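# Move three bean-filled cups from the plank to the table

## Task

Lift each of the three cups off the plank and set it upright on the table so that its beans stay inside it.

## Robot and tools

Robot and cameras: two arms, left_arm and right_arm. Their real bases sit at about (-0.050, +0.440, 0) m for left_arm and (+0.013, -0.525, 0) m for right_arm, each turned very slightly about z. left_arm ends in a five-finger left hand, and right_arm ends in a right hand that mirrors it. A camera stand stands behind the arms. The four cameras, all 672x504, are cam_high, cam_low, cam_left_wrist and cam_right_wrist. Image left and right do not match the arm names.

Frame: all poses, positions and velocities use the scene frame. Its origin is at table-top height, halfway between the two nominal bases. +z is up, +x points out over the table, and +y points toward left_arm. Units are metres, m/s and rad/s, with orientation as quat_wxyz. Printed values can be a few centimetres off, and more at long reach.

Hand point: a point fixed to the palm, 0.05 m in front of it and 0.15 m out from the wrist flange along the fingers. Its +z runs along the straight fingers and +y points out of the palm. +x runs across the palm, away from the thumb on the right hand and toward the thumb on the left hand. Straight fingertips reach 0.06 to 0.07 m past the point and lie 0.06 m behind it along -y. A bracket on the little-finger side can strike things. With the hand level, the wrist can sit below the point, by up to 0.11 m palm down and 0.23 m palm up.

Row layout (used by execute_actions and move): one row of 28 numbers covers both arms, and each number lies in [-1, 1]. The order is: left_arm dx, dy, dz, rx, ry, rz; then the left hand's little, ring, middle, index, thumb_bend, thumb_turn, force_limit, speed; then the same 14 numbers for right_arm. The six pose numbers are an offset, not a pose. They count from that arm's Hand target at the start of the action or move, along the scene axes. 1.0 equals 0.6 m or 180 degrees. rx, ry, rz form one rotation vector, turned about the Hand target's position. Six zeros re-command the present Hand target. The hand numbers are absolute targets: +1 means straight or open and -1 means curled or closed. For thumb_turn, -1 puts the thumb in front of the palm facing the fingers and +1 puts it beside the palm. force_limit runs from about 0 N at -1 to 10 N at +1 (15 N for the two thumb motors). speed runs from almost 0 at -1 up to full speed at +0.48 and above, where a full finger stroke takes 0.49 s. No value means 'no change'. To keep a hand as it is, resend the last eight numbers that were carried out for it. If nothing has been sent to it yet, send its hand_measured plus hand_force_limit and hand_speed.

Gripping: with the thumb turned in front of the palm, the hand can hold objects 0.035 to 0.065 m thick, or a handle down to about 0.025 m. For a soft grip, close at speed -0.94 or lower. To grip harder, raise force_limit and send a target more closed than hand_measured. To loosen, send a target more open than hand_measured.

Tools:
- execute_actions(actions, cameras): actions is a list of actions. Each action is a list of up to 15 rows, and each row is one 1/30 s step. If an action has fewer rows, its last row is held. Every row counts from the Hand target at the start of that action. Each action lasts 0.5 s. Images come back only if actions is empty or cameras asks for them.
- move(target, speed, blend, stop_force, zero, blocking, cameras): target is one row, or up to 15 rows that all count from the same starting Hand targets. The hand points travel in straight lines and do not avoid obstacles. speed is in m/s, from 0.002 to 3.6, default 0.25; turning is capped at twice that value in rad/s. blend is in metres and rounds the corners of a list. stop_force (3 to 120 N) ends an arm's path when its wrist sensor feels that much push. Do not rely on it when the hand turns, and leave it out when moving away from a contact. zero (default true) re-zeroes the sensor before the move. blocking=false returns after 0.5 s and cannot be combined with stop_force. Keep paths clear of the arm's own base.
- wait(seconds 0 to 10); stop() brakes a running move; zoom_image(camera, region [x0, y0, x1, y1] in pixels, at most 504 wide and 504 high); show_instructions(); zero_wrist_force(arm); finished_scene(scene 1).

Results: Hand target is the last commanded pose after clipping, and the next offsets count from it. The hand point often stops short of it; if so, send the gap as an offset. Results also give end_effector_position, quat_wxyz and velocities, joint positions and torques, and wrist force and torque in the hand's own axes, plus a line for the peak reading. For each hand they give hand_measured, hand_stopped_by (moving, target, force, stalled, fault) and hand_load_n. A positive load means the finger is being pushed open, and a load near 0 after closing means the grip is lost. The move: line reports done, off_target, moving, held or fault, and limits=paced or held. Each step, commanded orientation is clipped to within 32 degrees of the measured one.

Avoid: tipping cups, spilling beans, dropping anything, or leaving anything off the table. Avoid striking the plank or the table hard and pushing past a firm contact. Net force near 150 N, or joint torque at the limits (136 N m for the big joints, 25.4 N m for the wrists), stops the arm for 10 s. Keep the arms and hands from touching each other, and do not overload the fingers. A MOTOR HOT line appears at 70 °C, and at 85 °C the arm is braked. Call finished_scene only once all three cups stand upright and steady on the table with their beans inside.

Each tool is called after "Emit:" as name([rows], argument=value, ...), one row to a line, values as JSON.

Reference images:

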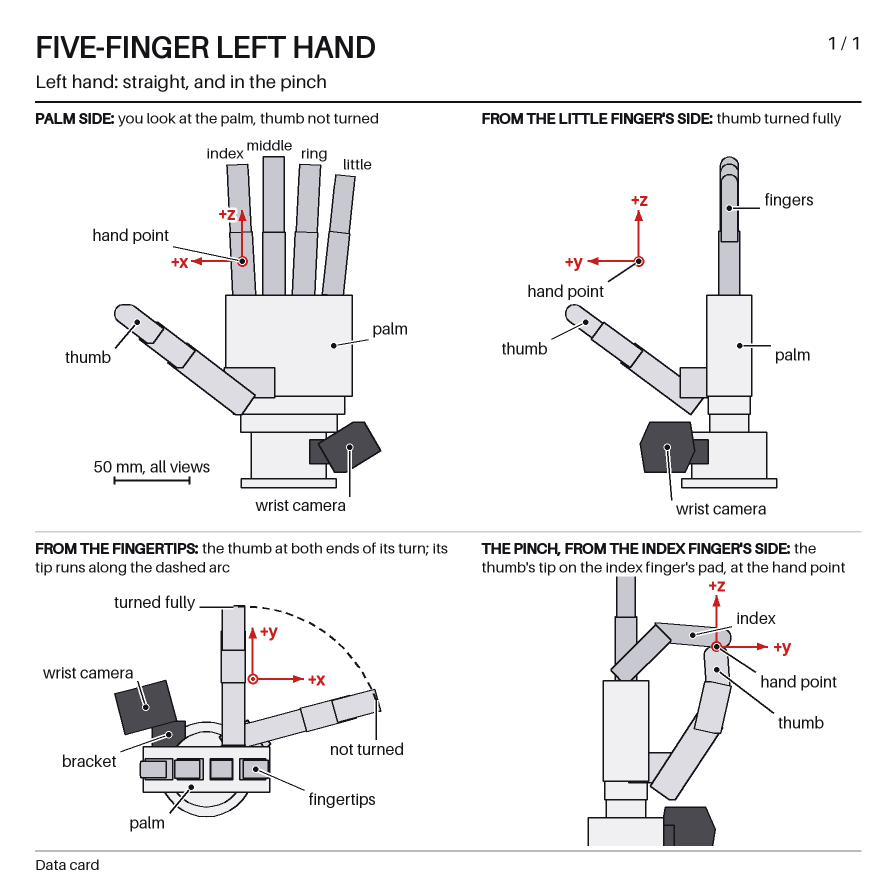

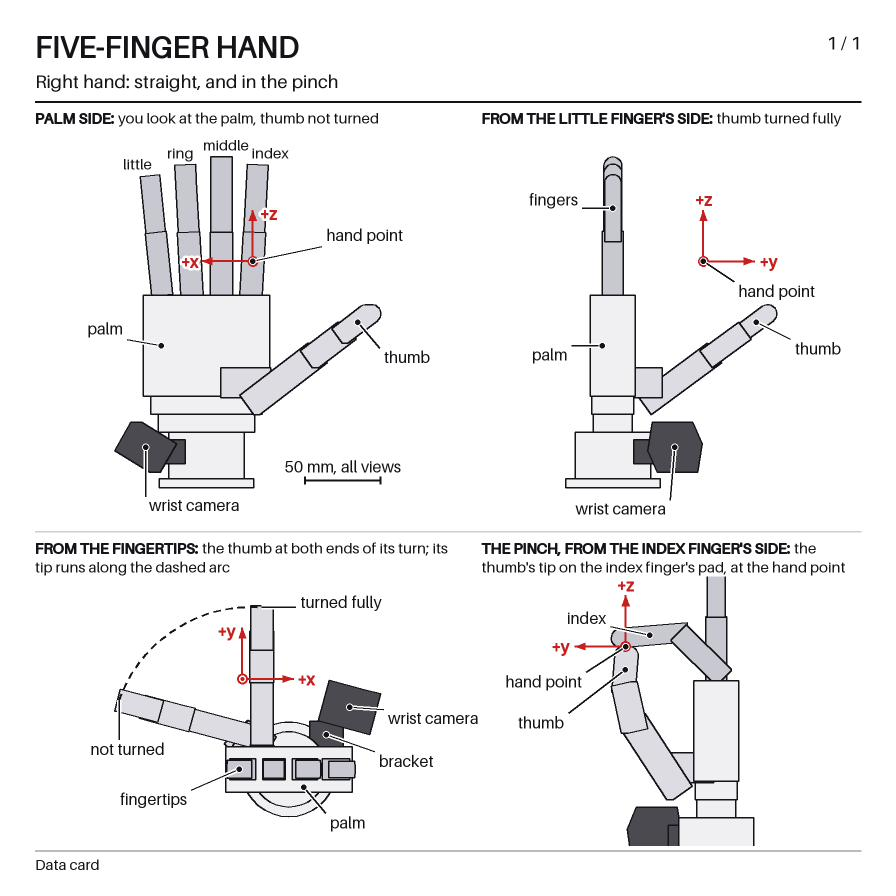

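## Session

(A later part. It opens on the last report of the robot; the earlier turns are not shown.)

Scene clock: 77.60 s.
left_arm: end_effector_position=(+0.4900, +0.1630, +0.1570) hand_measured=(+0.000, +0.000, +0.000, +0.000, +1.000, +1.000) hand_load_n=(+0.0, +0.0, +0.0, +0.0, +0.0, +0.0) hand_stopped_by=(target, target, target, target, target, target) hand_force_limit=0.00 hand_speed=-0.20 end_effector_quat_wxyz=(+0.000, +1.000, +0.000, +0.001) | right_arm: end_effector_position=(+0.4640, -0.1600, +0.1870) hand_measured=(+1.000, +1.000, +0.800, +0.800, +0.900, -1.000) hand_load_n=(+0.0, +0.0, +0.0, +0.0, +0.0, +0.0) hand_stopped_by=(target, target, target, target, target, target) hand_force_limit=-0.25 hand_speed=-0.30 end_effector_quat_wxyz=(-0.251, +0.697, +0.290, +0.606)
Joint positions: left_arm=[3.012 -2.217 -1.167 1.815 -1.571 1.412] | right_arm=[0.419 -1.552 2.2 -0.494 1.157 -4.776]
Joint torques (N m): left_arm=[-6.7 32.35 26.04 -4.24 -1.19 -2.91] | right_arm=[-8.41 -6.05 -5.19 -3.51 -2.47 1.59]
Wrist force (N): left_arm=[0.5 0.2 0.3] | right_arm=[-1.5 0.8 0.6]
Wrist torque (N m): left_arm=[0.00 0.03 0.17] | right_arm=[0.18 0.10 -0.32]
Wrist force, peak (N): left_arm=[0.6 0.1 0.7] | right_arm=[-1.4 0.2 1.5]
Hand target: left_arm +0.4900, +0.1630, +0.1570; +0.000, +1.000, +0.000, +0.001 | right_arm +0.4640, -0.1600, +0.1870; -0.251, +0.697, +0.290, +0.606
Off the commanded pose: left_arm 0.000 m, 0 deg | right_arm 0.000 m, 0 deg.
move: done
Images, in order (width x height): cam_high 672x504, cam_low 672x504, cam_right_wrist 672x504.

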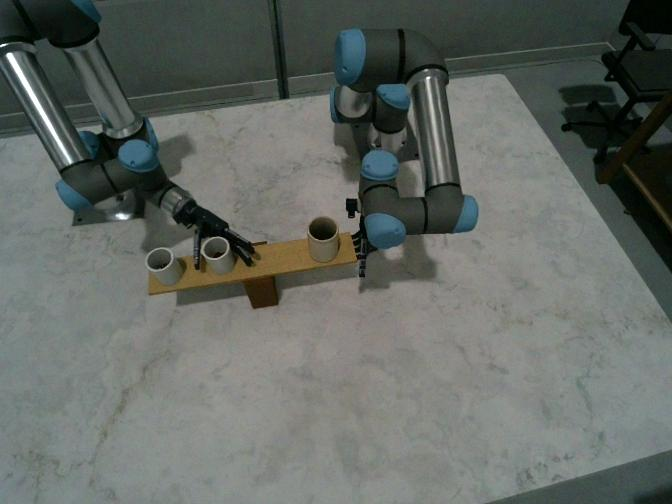

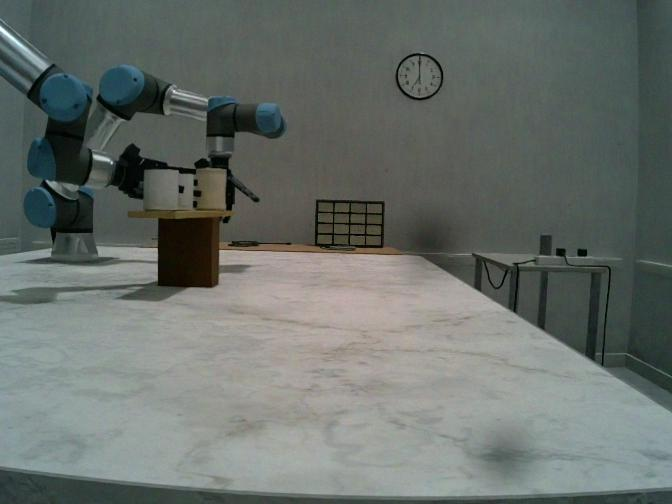

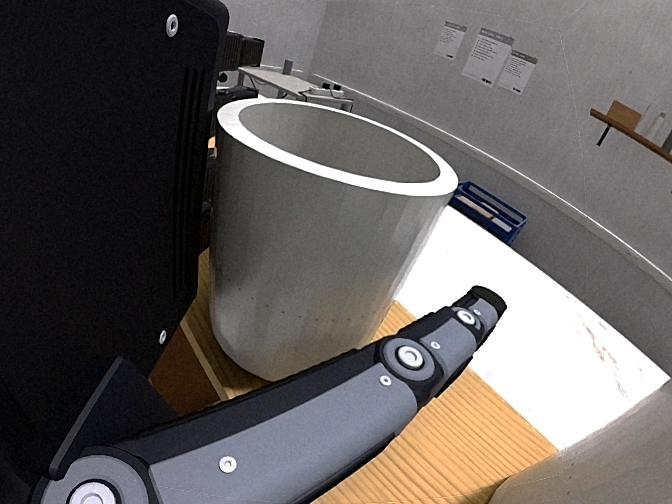

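Emit:
move(target=[0,0,0,0,0,0,0,0,0,0,1,1,0,-0.2,0,0,0,0,0,0,1,0.1,0.1,0.1,0.2,-1,-0.75,-0.85], cameras=["cam_high","cam_low","cam_right_wrist"])

Emit:
zoom_image(camera="cam_high", region=[180, 215, 270, 285])

Emit:
zoom_image(camera="cam_right_wrist", region=[150, 30, 600, 404])

Scene clock: 80.57 s.
left_arm: end_effector_position=(+0.4900, +0.1630, +0.1570) hand_measured=(+0.000, +0.000, +0.000, +0.000, +1.000, +1.000) hand_load_n=(+0.0, +0.0, +0.5, +0.0, +0.0, +0.0) hand_stopped_by=(target, target, target, target, target, target) hand_force_limit=0.00 hand_speed=-0.20 end_effector_quat_wxyz=(+0.000, +1.000, +0.000, +0.001) | right_arm: end_effector_position=(+0.4640, -0.1600, +0.1870) hand_measured=(+1.000, +0.140, +0.218, +0.302, +0.646, -1.000) hand_load_n=(+0.0, +5.0, +1.5, +0.0, +8.0, +1.5) hand_stopped_by=(target, force, force, force, force, target) hand_force_limit=-0.75 hand_speed=-0.85 end_effector_quat_wxyz=(-0.251, +0.697, +0.290, +0.606)
Joint positions: left_arm=[3.012 -2.217 -1.167 1.815 -1.571 1.412] | right_arm=[0.419 -1.552 2.2 -0.495 1.157 -4.776]
Joint torques (N m): left_arm=[-5.52 33.75 25.82 -4.64 -1.16 -3.07] | right_arm=[-7.8 -7.79 -7.23 -2.98 -0.71 1.23]
Wrist force (N): left_arm=[0.4 0.1 0.3] | right_arm=[-0.5 0.2 0.9]
Wrist torque (N m): left_arm=[-0.02 0.03 0.17] | right_arm=[0.12 0.01 -0.34]
Wrist force, peak (N): left_arm=[0.8 -0.1 0.6] | right_arm=[-2.5 0.9 0.7]
Hand target: left_arm +0.4900, +0.1630, +0.1570; +0.000, +1.000, +0.000, +0.001 | right_arm +0.4640, -0.1600, +0.1870; -0.251, +0.697, +0.290, +0.606
Off the commanded pose: left_arm 0.000 m, 0 deg | right_arm 0.000 m, 0 deg.
move: done
Images, in order (width x height): cam_high 672x504, cam_low 672x504, cam_right_wrist 672x504.

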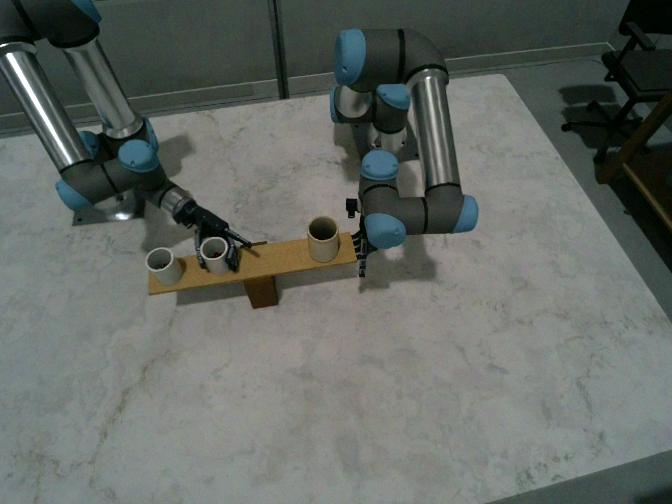

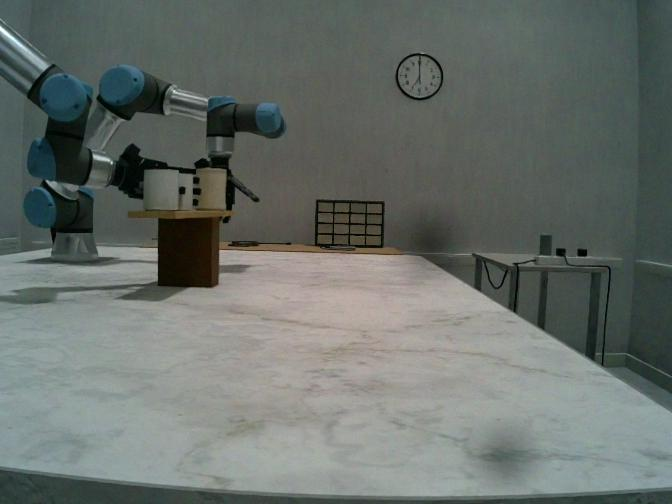

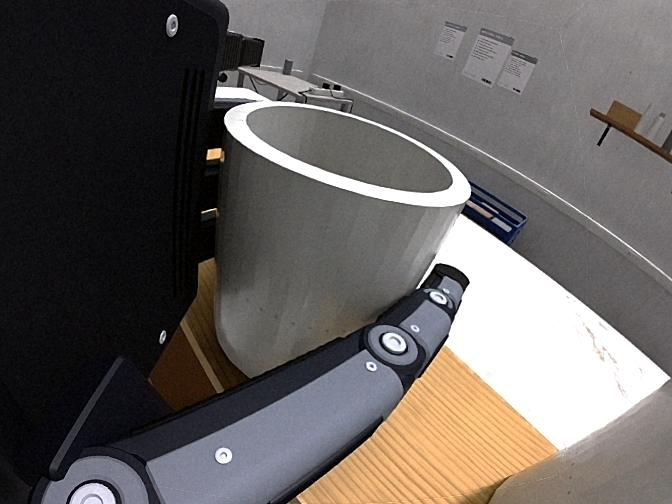

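Scaled by 5.600.

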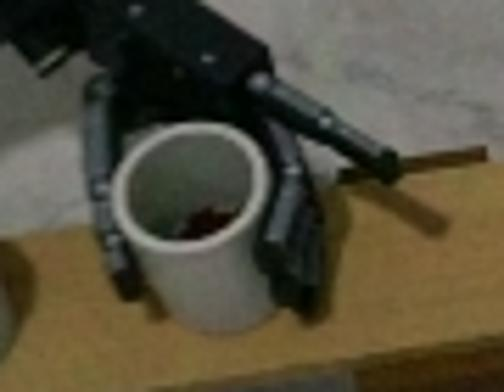

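Scaled by 1.120 from the camera's 672x504 image, which has a finer 960x720 frame.

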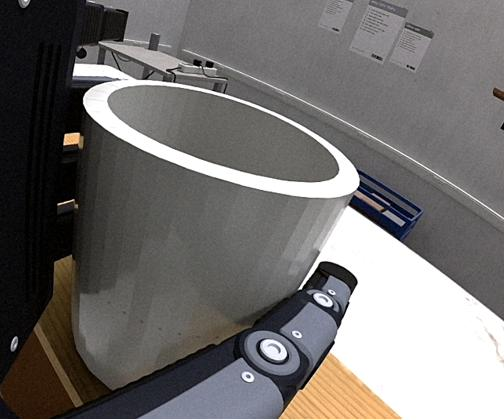

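Emit:
move(target=[0,0,0,0,0,0,0,0,0,0,1,1,0,-0.2,0,0,0,0,0,0,1,0.1,-0.2,-0.2,0.2,-1,0.2,-0.9], cameras=["cam_high"])

Emit:
zoom_image(camera="cam_high", region=[180, 215, 270, 285])

Scene clock: 81.33 s.
left_arm: end_effector_position=(+0.4900, +0.1630, +0.1570) hand_measured=(+0.000, +0.000, +0.000, +0.000, +1.000, +1.000) hand_load_n=(+0.5, +0.0, +0.0, +0.0, +0.0, +0.0) hand_stopped_by=(target, target, target, target, target, target) hand_force_limit=0.00 hand_speed=-0.20 end_effector_quat_wxyz=(+0.000, +1.000, +0.000, +0.001) | right_arm: end_effector_position=(+0.4640, -0.1600, +0.1870) hand_measured=(+1.000, +0.140, +0.192, +0.258, +0.646, -1.000) hand_load_n=(+0.0, +0.0, +5.0, +8.5, +16.0, -1.0) hand_stopped_by=(target, force, force, force, force, target) hand_force_limit=0.20 hand_speed=-0.90 end_effector_quat_wxyz=(-0.251, +0.697, +0.290, +0.606)
Joint positions: left_arm=[3.012 -2.217 -1.167 1.815 -1.571 1.412] | right_arm=[0.419 -1.552 2.2 -0.495 1.157 -4.776]
Joint torques (N m): left_arm=[-5.9 34.13 26.18 -4.43 -1.32 -3.06] | right_arm=[-8.01 -8.9 -7.79 -1.77 -0.12 0.86]
Wrist force (N): left_arm=[0.5 0.3 0.4] | right_arm=[-3.1 0.5 1.2]
Wrist torque (N m): left_arm=[0.02 0.01 0.18] | right_arm=[0.12 0.09 -0.33]
Wrist force, peak (N): left_arm=[0.7 0.1 0.5] | right_arm=[-3.7 0.8 0.8]
Hand target: left_arm +0.4900, +0.1630, +0.1570; +0.000, +1.000, +0.000, +0.001 | right_arm +0.4640, -0.1600, +0.1870; -0.251, +0.697, +0.290, +0.606
Off the commanded pose: left_arm 0.000 m, 0 deg | right_arm 0.000 m, 0 deg.
move: done
Images, in order (width x height): cam_high 672x504.

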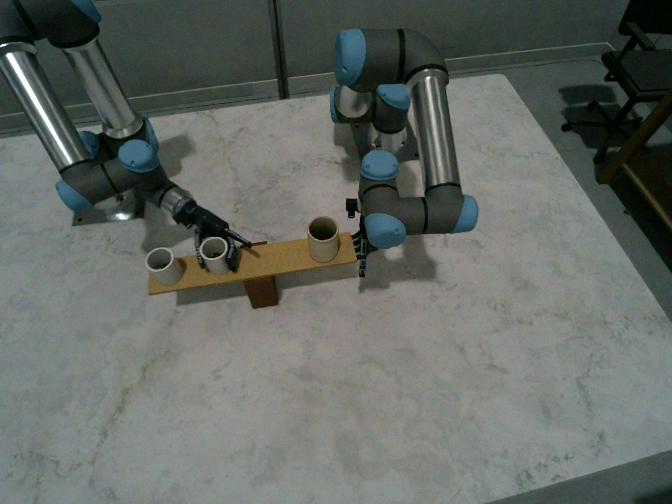

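Scaled by 5.600.

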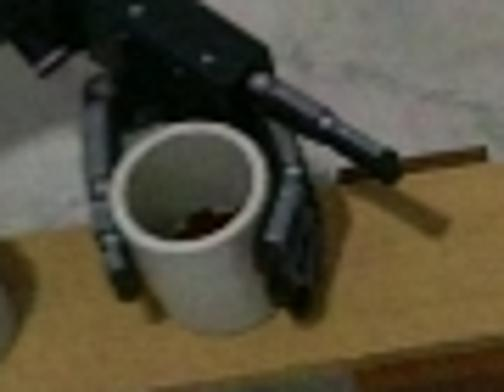

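Emit:
move(target=[0,0,0,0,0,0,0,0,0,0,1,1,0,-0.2,0,0,0,0,0,0,1,-0.1,-0.2,-0.2,0.2,-1,-0.4,-0.9])

Emit:
move(target=[0,0,0,0,0,0,0,0,0,0,1,1,0,-0.2,0,0,0.0133,0,0,0,1,-0.1,-0.2,-0.2,0.2,-1,-0.4,-0.9], speed=0.015, cameras=["cam_high","cam_low","cam_right_wrist"])

Emit:
zoom_image(camera="cam_low", region=[110, 140, 250, 240])

Emit:
zoom_image(camera="cam_high", region=[180, 215, 270, 285])

Scene clock: 82.30 s.
left_arm: end_effector_position=(+0.4900, +0.1630, +0.1570) hand_measured=(+0.000, +0.000, +0.000, +0.000, +1.000, +1.000) hand_load_n=(+0.0, +0.0, +0.0, +0.0, +0.0, +0.0) hand_stopped_by=(target, target, target, target, target, target) hand_force_limit=0.00 hand_speed=-0.20 end_effector_quat_wxyz=(+0.000, +1.000, +0.000, +0.001) | right_arm: end_effector_position=(+0.4640, -0.1600, +0.1870) hand_measured=(+1.000, +0.124, +0.192, +0.258, +0.646, -1.000) hand_load_n=(+0.0, +4.0, +3.5, +7.5, +17.5, +1.0) hand_stopped_by=(target, force, force, force, force, target) hand_force_limit=-0.40 hand_speed=-0.90 end_effector_quat_wxyz=(-0.251, +0.697, +0.290, +0.606)
Joint positions: left_arm=[3.012 -2.217 -1.167 1.815 -1.571 1.412] | right_arm=[0.419 -1.552 2.2 -0.495 1.157 -4.776]
Joint torques (N m): left_arm=[-4.92 32.91 25.61 -4.37 -1.38 -2.74] | right_arm=[-7.39 -10.94 -8.54 -0.11 0.6 0.67]
Wrist force (N): left_arm=[0.4 0.1 0.2] | right_arm=[-2.4 0.5 1.0]
Wrist torque (N m): left_arm=[-0.01 0.02 0.18] | right_arm=[0.13 0.09 -0.30]
Wrist force, peak (N): left_arm=[0.9 0.0 0.5] | right_arm=[-3.5 0.8 1.0]
Hand target: left_arm +0.4900, +0.1630, +0.1570; +0.000, +1.000, +0.000, +0.001 | right_arm +0.4640, -0.1600, +0.1870; -0.251, +0.697, +0.290, +0.606
Off the commanded pose: left_arm 0.000 m, 0 deg | right_arm 0.000 m, 0 deg.
move: done

Scene clock: 83.20 s.
left_arm: end_effector_position=(+0.4900, +0.1630, +0.1570) hand_measured=(+0.000, +0.000, +0.000, +0.000, +1.000, +1.000) hand_load_n=(+0.0, +0.0, +0.5, +0.5, +0.0, +0.0) hand_stopped_by=(target, target, target, target, target, target) hand_force_limit=0.00 hand_speed=-0.20 end_effector_quat_wxyz=(+0.000, +1.000, +0.000, +0.001) | right_arm: end_effector_position=(+0.4640, -0.1600, +0.1948) hand_measured=(+1.000, +0.124, +0.192, +0.258, +0.646, -1.000) hand_load_n=(+0.0, +4.0, +3.5, +8.0, +17.5, +1.0) hand_stopped_by=(target, force, force, force, force, target) hand_force_limit=-0.40 hand_speed=-0.90 end_effector_quat_wxyz=(-0.251, +0.697, +0.290, +0.606)
Joint positions: left_arm=[3.012 -2.217 -1.167 1.815 -1.571 1.412] | right_arm=[0.419 -1.566 2.189 -0.47 1.157 -4.776]
Joint torques (N m): left_arm=[-5.37 32.47 25.57 -4.51 -1.23 -3.12] | right_arm=[-6.91 -31.97 -30.87 1.45 1.55 1.37]
Wrist force (N): left_arm=[0.5 0.1 0.6] | right_arm=[-3.0 0.6 1.3]
Wrist torque (N m): left_arm=[-0.02 0.02 0.18] | right_arm=[0.12 0.04 -0.31]
Wrist force, peak (N): left_arm=[0.7 -0.4 0.6] | right_arm=[-3.4 0.7 1.1]
Hand target: left_arm +0.4900, +0.1630, +0.1570; +0.000, +1.000, +0.000, +0.001 | right_arm +0.4640, -0.1600, +0.1949; -0.251, +0.697, +0.290, +0.606
Off the commanded pose: left_arm 0.000 m, 0 deg | right_arm 0.000 m, 0 deg.
move: done
Images, in order (width x height): cam_high 672x504, cam_low 672x504, cam_right_wrist 672x504.

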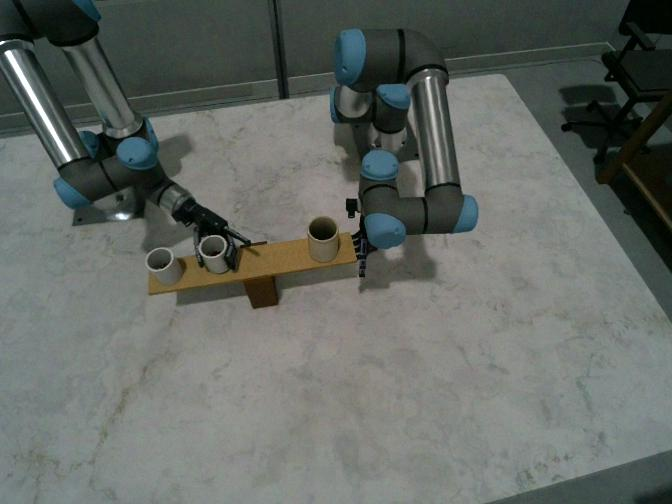

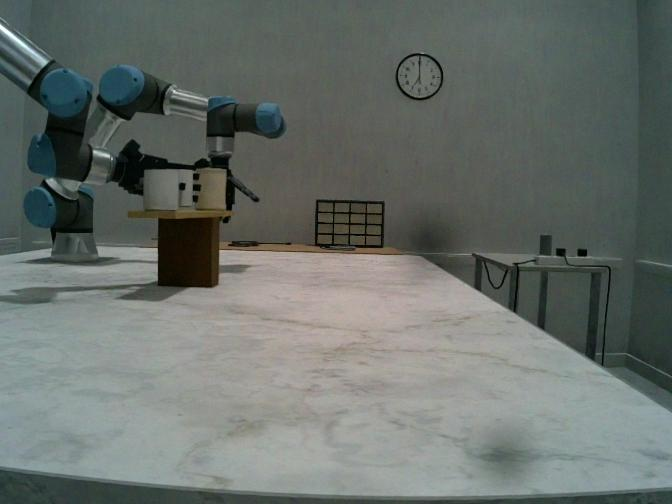

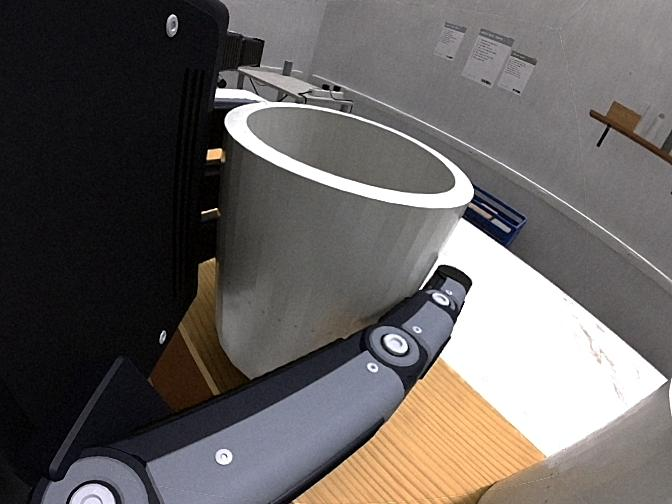

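Scaled by 3.600.

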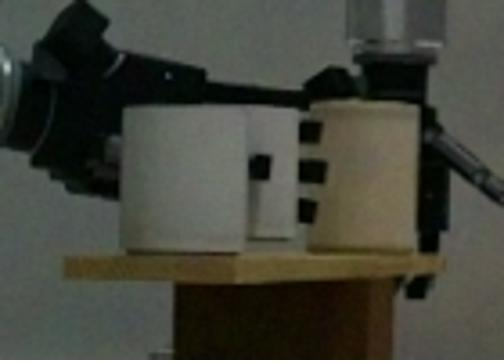

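Scaled by 5.600.

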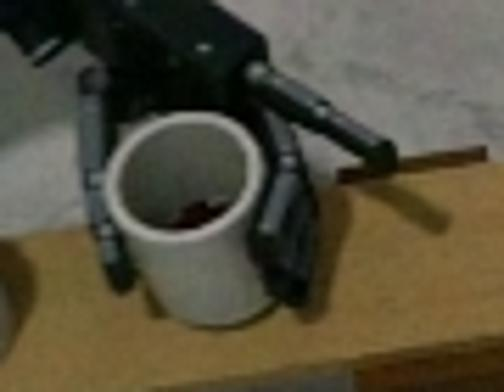

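Emit:
move([
  [0,0,0,0,0,0,0,0,0,0,1,1,0,-0.2,0,0,0.2417,0,0,0,1,-0.1,-0.2,-0.2,0.2,-1,-0.4,-0.9],
  [0,0,0,0,0,0,0,0,0,0,1,1,0,-0.2,0.2267,-0.5017,0.2417,0,0,-0.25,1,-0.1,-0.2,-0.2,0.2,-1,-0.4,-0.9],
], speed=[0.08, 0.15], blend=[0.02, 0], cameras=["all"])

Emit:
zoom_image(camera="cam_high", region=[60, 180, 280, 340])

Emit:
zoom_image(camera="cam_low", region=[60, 60, 280, 240])

Scene clock: 90.17 s.
left_arm: end_effector_position=(+0.4900, +0.1630, +0.1570) hand_measured=(+0.000, +0.000, +0.000, +0.000, +1.000, +1.000) hand_load_n=(+0.0, +0.0, +0.0, +0.0, +0.0, +0.0) hand_stopped_by=(target, target, target, target, target, target) hand_force_limit=0.00 hand_speed=-0.20 end_effector_quat_wxyz=(+0.000, +1.000, +0.000, +0.001) | right_arm: end_effector_position=(+0.5999, -0.4607, +0.3400) hand_measured=(+1.000, +0.124, +0.192, +0.258, +0.646, -1.000) hand_load_n=(+0.0, +3.5, +3.5, +7.5, +18.0, +1.0) hand_stopped_by=(target, force, force, force, force, target) hand_force_limit=-0.40 hand_speed=-0.90 end_effector_quat_wxyz=(+0.000, +0.755, +0.002, +0.656)
Joint positions: left_arm=[3.012 -2.217 -1.167 1.815 -1.571 1.412] | right_arm=[0.021 -1.641 1.852 -0.072 1.539 -4.719]
Joint torques (N m): left_arm=[-4.98 34.45 24.98 -4.53 -0.99 -2.97] | right_arm=[-6.8 -8.04 -32.55 -4.05 2.79 1.37]
Wrist force (N): left_arm=[0.5 0.0 0.2] | right_arm=[-3.0 0.7 1.1]
Wrist torque (N m): left_arm=[-0.02 0.01 0.18] | right_arm=[0.15 0.06 -0.31]
Wrist force, peak (N): left_arm=[0.6 0.3 0.8] | right_arm=[-3.8 0.6 1.1]
Hand target: left_arm +0.4900, +0.1630, +0.1570; +0.000, +1.000, +0.000, +0.001 | right_arm +0.6000, -0.4610, +0.3400; +0.000, +0.755, +0.002, +0.656
Off the commanded pose: left_arm 0.000 m, 0 deg | right_arm 0.000 m, 0 deg.
move: done

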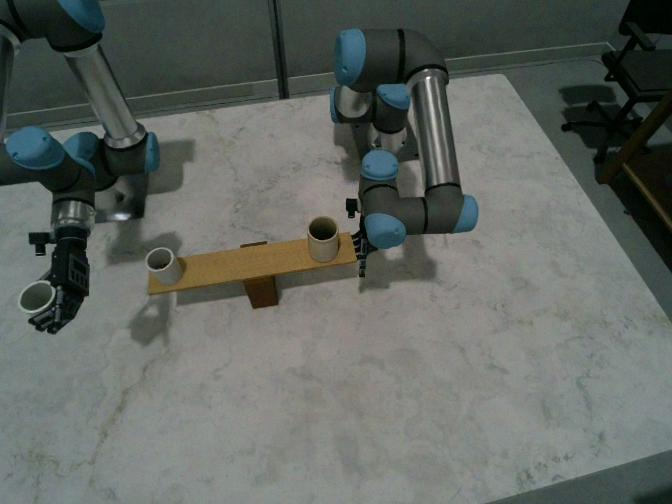

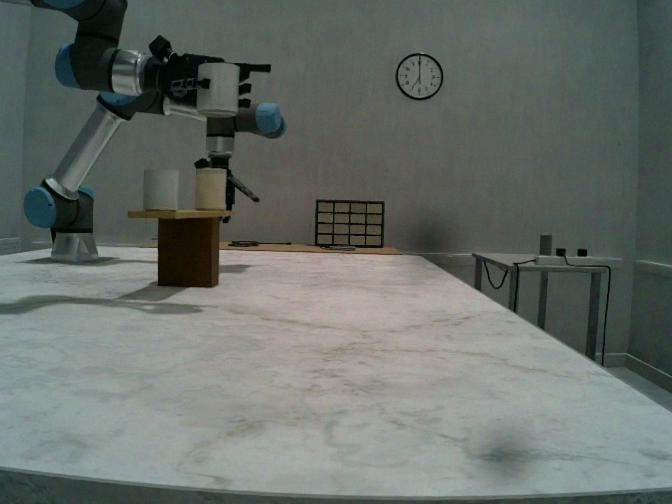

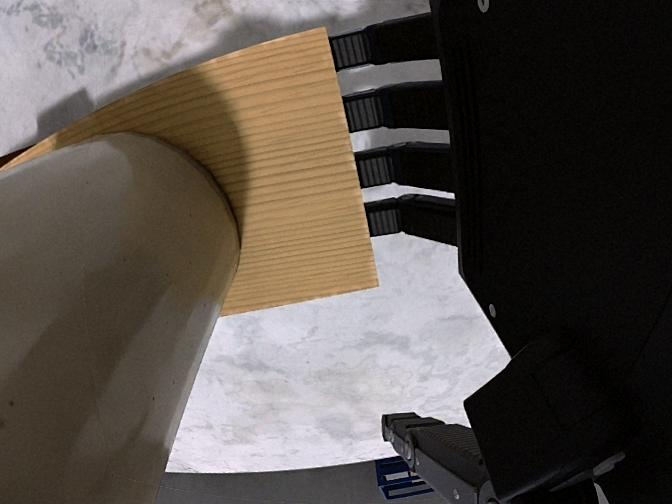

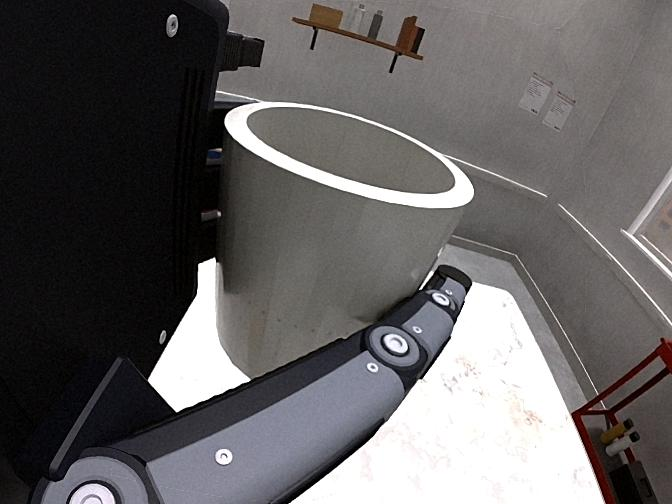

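Scaled by 2.291.

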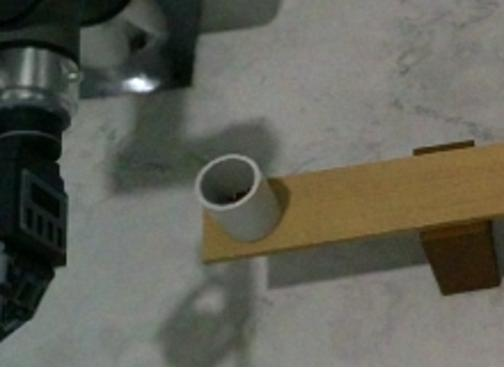

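Scaled by 2.291.

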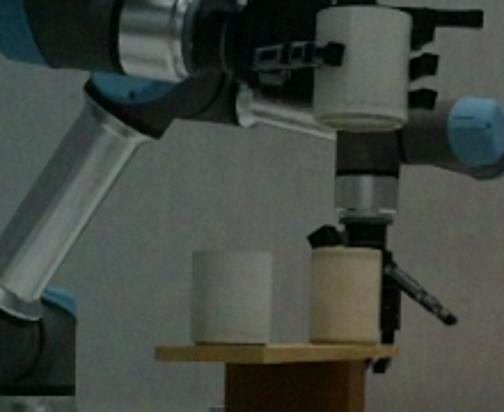

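Emit:
move(target=[0,0,0,0,0,0,0,0,0,0,1,1,0,-0.2,0,0,-0.45,0,0,0,1,-0.1,-0.2,-0.2,0.2,-1,-0.4,-0.9], speed=0.12, cameras=["cam_high","cam_low"])

Emit:
move(target=[0,0,0,0,0,0,0,0,0,0,1,1,0,-0.2,0,0,-0.1,0,0,0,1,-0.1,-0.2,-0.2,0.2,-1,-0.4,-0.9], speed=0.015, stop_force=3, cameras=["all"])

Emit:
zoom_image(camera="cam_high", region=[40, 250, 190, 370])

Emit:
zoom_image(camera="cam_low", region=[120, 200, 290, 340])

Scene clock: 93.83 s.
left_arm: end_effector_position=(+0.4900, +0.1630, +0.1570) hand_measured=(+0.000, +0.000, +0.000, +0.000, +1.000, +1.000) hand_load_n=(+0.0, +0.0, +0.0, +0.0, +0.0, +0.0) hand_stopped_by=(target, target, target, target, target, target) hand_force_limit=0.00 hand_speed=-0.20 end_effector_quat_wxyz=(+0.000, +1.000, +0.000, +0.001) | right_arm: end_effector_position=(+0.6000, -0.4610, +0.0701) hand_measured=(+1.000, +0.124, +0.192, +0.258, +0.646, -1.000) hand_load_n=(+0.0, +4.0, +3.5, +7.5, +17.5, +1.5) hand_stopped_by=(target, force, force, force, force, target) hand_force_limit=-0.40 hand_speed=-0.90 end_effector_quat_wxyz=(+0.000, +0.755, +0.002, +0.656)
Joint positions: left_arm=[3.012 -2.217 -1.167 1.815 -1.571 1.412] | right_arm=[0.02 -1.233 2.229 -0.857 1.54 -4.719]
Joint torques (N m): left_arm=[-4.29 32.92 25.86 -4.64 -1.13 -2.96] | right_arm=[6.67 -15.79 -1.17 -4.44 2.51 -1.47]
Wrist force (N): left_arm=[0.6 0.0 0.5] | right_arm=[-3.1 0.7 1.1]
Wrist torque (N m): left_arm=[-0.04 0.00 0.19] | right_arm=[0.15 0.07 -0.30]
Wrist force, peak (N): left_arm=[0.7 0.2 0.7] | right_arm=[-3.9 0.7 1.0]
Hand target: left_arm +0.4900, +0.1630, +0.1570; +0.000, +1.000, +0.000, +0.001 | right_arm +0.6000, -0.4610, +0.0700; +0.000, +0.755, +0.002, +0.656
Off the commanded pose: left_arm 0.000 m, 0 deg | right_arm 0.000 m, 0 deg.
move: done
Images, in order (width x height): cam_high 672x504, cam_low 672x504.

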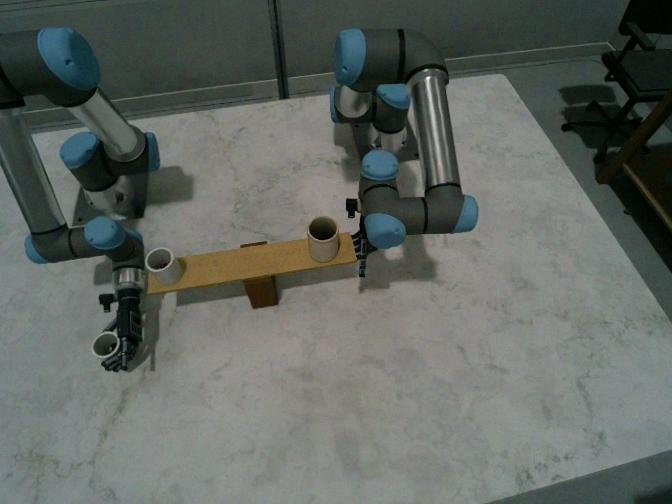

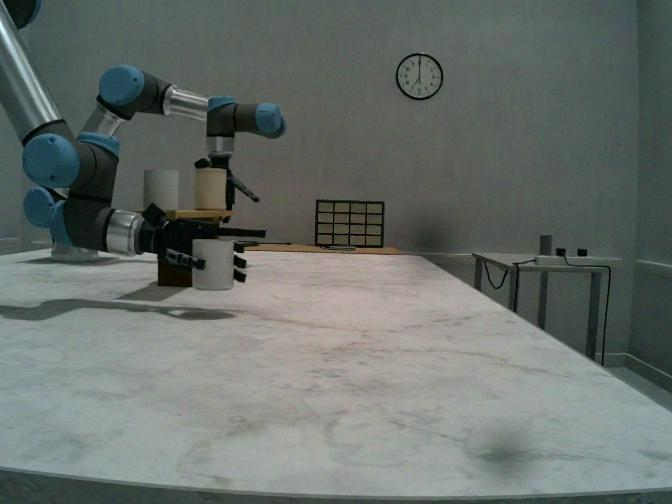

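Scene clock: 98.47 s.
left_arm: end_effector_position=(+0.4900, +0.1630, +0.1570) hand_measured=(+0.000, +0.000, +0.000, +0.000, +1.000, +1.000) hand_load_n=(+0.0, +0.0, +0.5, +0.0, +0.0, +0.5) hand_stopped_by=(target, target, target, target, target, target) hand_force_limit=0.00 hand_speed=-0.20 end_effector_quat_wxyz=(+0.000, +1.000, +0.000, +0.001) | right_arm: end_effector_position=(+0.6000, -0.4610, +0.0249) hand_measured=(+1.000, +0.124, +0.192, +0.258, +0.648, -1.000) hand_load_n=(+0.0, +4.0, +3.5, +7.5, +17.5, +1.0) hand_stopped_by=(target, force, force, force, force, target) hand_force_limit=-0.40 hand_speed=-0.90 end_effector_quat_wxyz=(+0.000, +0.755, +0.002, +0.656)
Joint positions: left_arm=[3.012 -2.217 -1.167 1.815 -1.571 1.412] | right_arm=[0.02 -1.114 2.246 -0.992 1.54 -4.719]
Joint torques (N m): left_arm=[-3.72 33.92 24.01 -4.43 -1.12 -3.03] | right_arm=[4.91 -43.09 -21.87 1.06 -2.3 -0.98]
Wrist force (N): left_arm=[0.6 -0.4 0.3] | right_arm=[-2.0 0.4 0.9]
Wrist torque (N m): left_arm=[-0.09 -0.01 0.20] | right_arm=[0.13 0.07 -0.23]
Wrist force, peak (N): left_arm=[0.7 -0.1 0.7] | right_arm=[9.0 2.1 -4.0]
Hand target: left_arm +0.4900, +0.1630, +0.1570; +0.000, +1.000, +0.000, +0.001 | right_arm +0.6000, -0.4610, +0.0249; +0.000, +0.755, +0.002, +0.656 (not the last commanded pose)
Off the commanded pose: left_arm 0.000 m, 0 deg | right_arm 0.015 m, 0 deg.
move: contact (right_arm)

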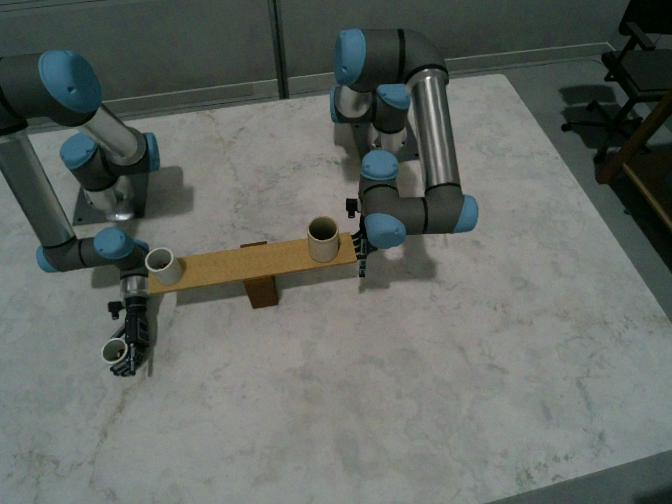

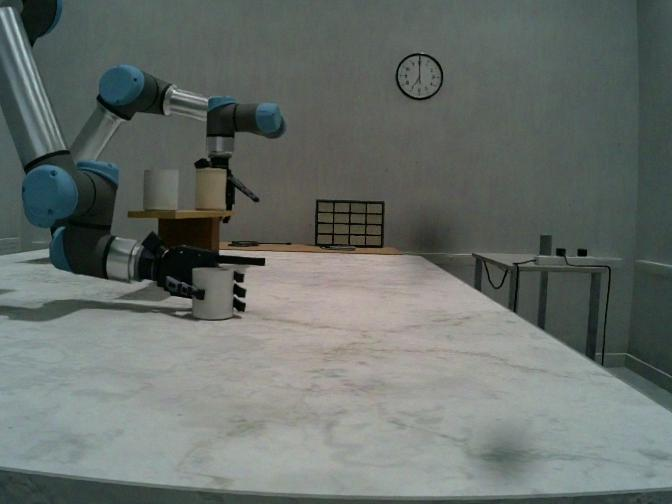

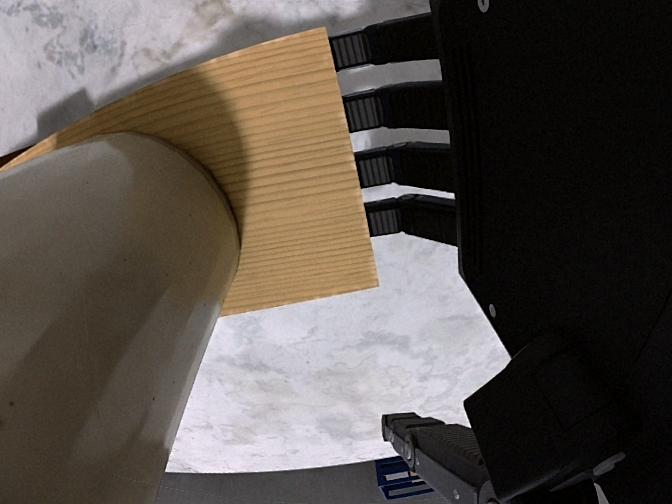

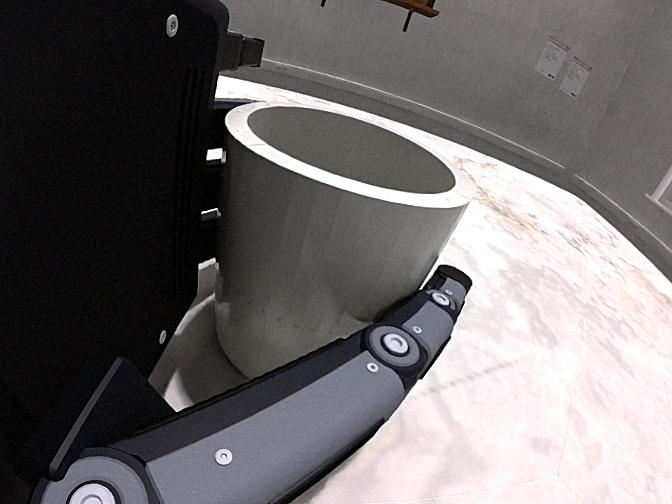

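Scaled by 3.360.

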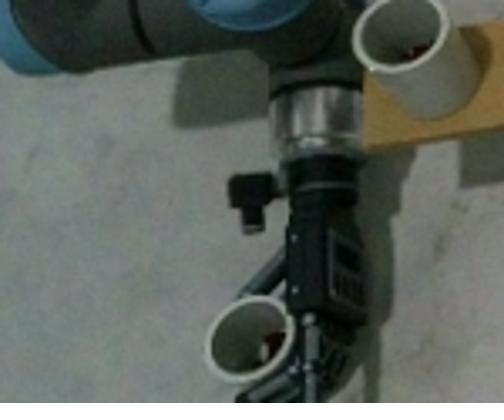

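Scaled by 2.965.

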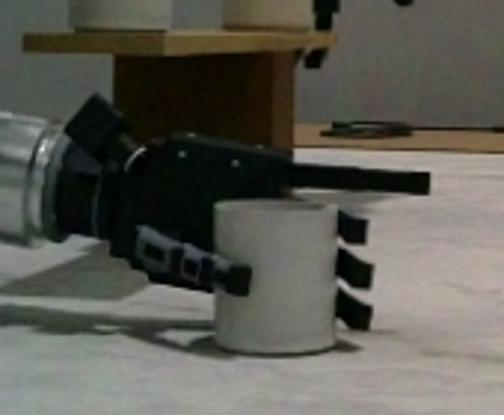

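Emit:
move([
  [0,0,0,0,0,0,0,0,0,0,1,1,0,-0.2,0,0,-0.002,0,0,0,1,-0.1,-0.2,-0.2,0.2,-1,-0.4,-0.9],
  [0,0,0,0,0,0,0,0,0,0,1,1,0,-0.2,0,0,-0.002,0,0,0,1,0.4,0.4,0.45,0.85,-1,-0.4,-0.85],
], speed=0.02, cameras=["cam_low","cam_right_wrist","cam_high"])

Emit:
zoom_image(camera="cam_low", region=[120, 200, 290, 340])

Emit:
zoom_image(camera="cam_high", region=[40, 270, 190, 390])

Scene clock: 100.97 s.
left_arm: end_effector_position=(+0.4900, +0.1630, +0.1570) hand_measured=(+0.000, +0.000, +0.000, +0.000, +1.000, +1.000) hand_load_n=(+0.0, +0.0, +0.0, +0.0, +0.0, +0.0) hand_stopped_by=(target, target, target, target, target, target) hand_force_limit=0.00 hand_speed=-0.20 end_effector_quat_wxyz=(+0.000, +1.000, +0.000, +0.001) | right_arm: end_effector_position=(+0.6000, -0.4610, +0.0236) hand_measured=(+1.000, +0.400, +0.400, +0.450, +0.850, -1.000) hand_load_n=(+0.0, +0.0, +0.0, +0.0, +0.0, +0.0) hand_stopped_by=(target, target, target, target, target, target) hand_force_limit=-0.40 hand_speed=-0.85 end_effector_quat_wxyz=(+0.000, +0.755, +0.002, +0.656)
Joint positions: left_arm=[3.012 -2.217 -1.167 1.815 -1.571 1.412] | right_arm=[0.02 -1.111 2.247 -0.995 1.54 -4.719]
Joint torques (N m): left_arm=[-5.4 34.42 25.48 -4.19 -1.34 -2.81] | right_arm=[-0.52 -42.51 -10.46 -3.38 -2.14 -0.44]
Wrist force (N): left_arm=[0.2 0.2 0.3] | right_arm=[-1.3 0.6 0.9]
Wrist torque (N m): left_arm=[0.00 0.05 0.16] | right_arm=[0.12 0.08 -0.27]
Wrist force, peak (N): left_arm=[0.8 0.1 0.4] | right_arm=[15.2 4.6 -4.1]
Hand target: left_arm +0.4900, +0.1630, +0.1570; +0.000, +1.000, +0.000, +0.001 | right_arm +0.6000, -0.4610, +0.0237; +0.000, +0.755, +0.002, +0.656
Off the commanded pose: left_arm 0.000 m, 0 deg | right_arm 0.000 m, 0 deg.
move: done
Images, in order (width x height): cam_high 672x504, cam_low 672x504, cam_right_wrist 672x504.

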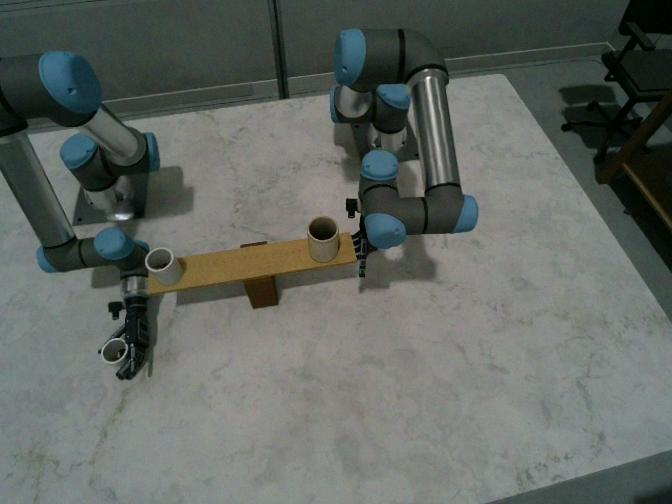

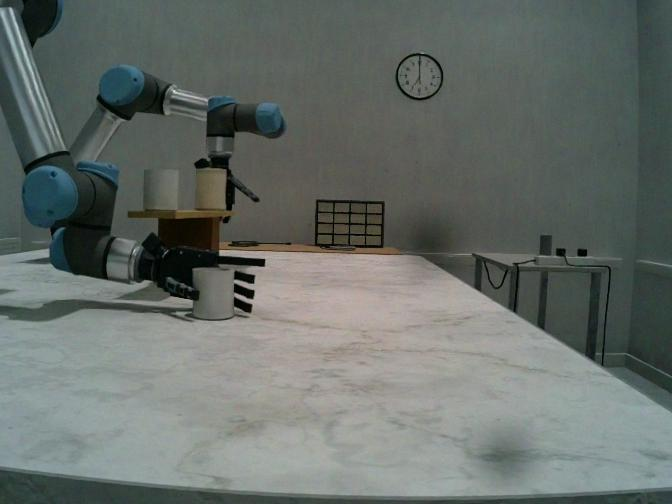

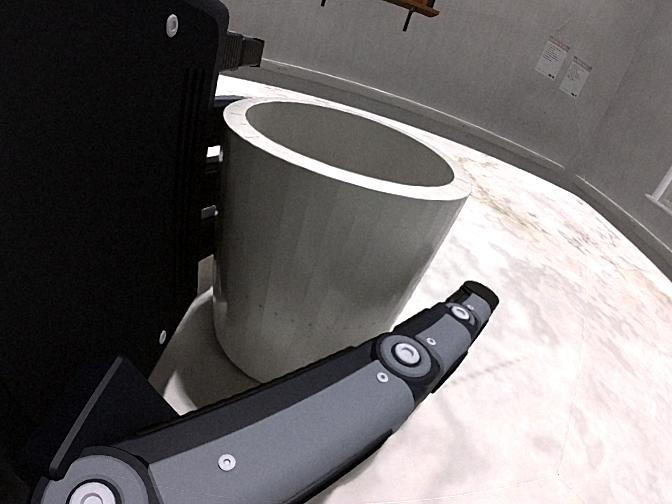

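Scaled by 2.965.

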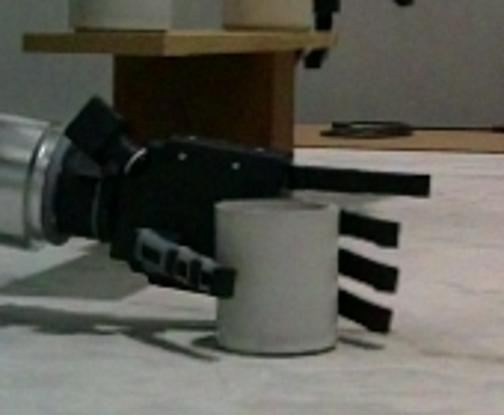

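Scaled by 3.360.

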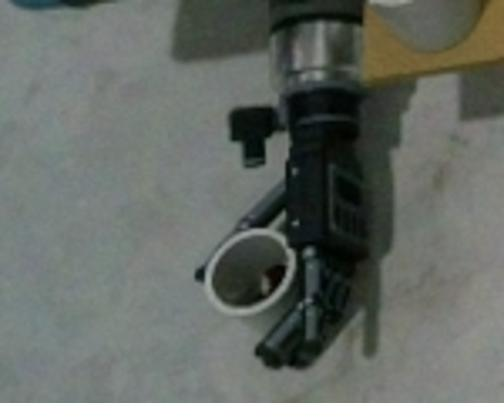

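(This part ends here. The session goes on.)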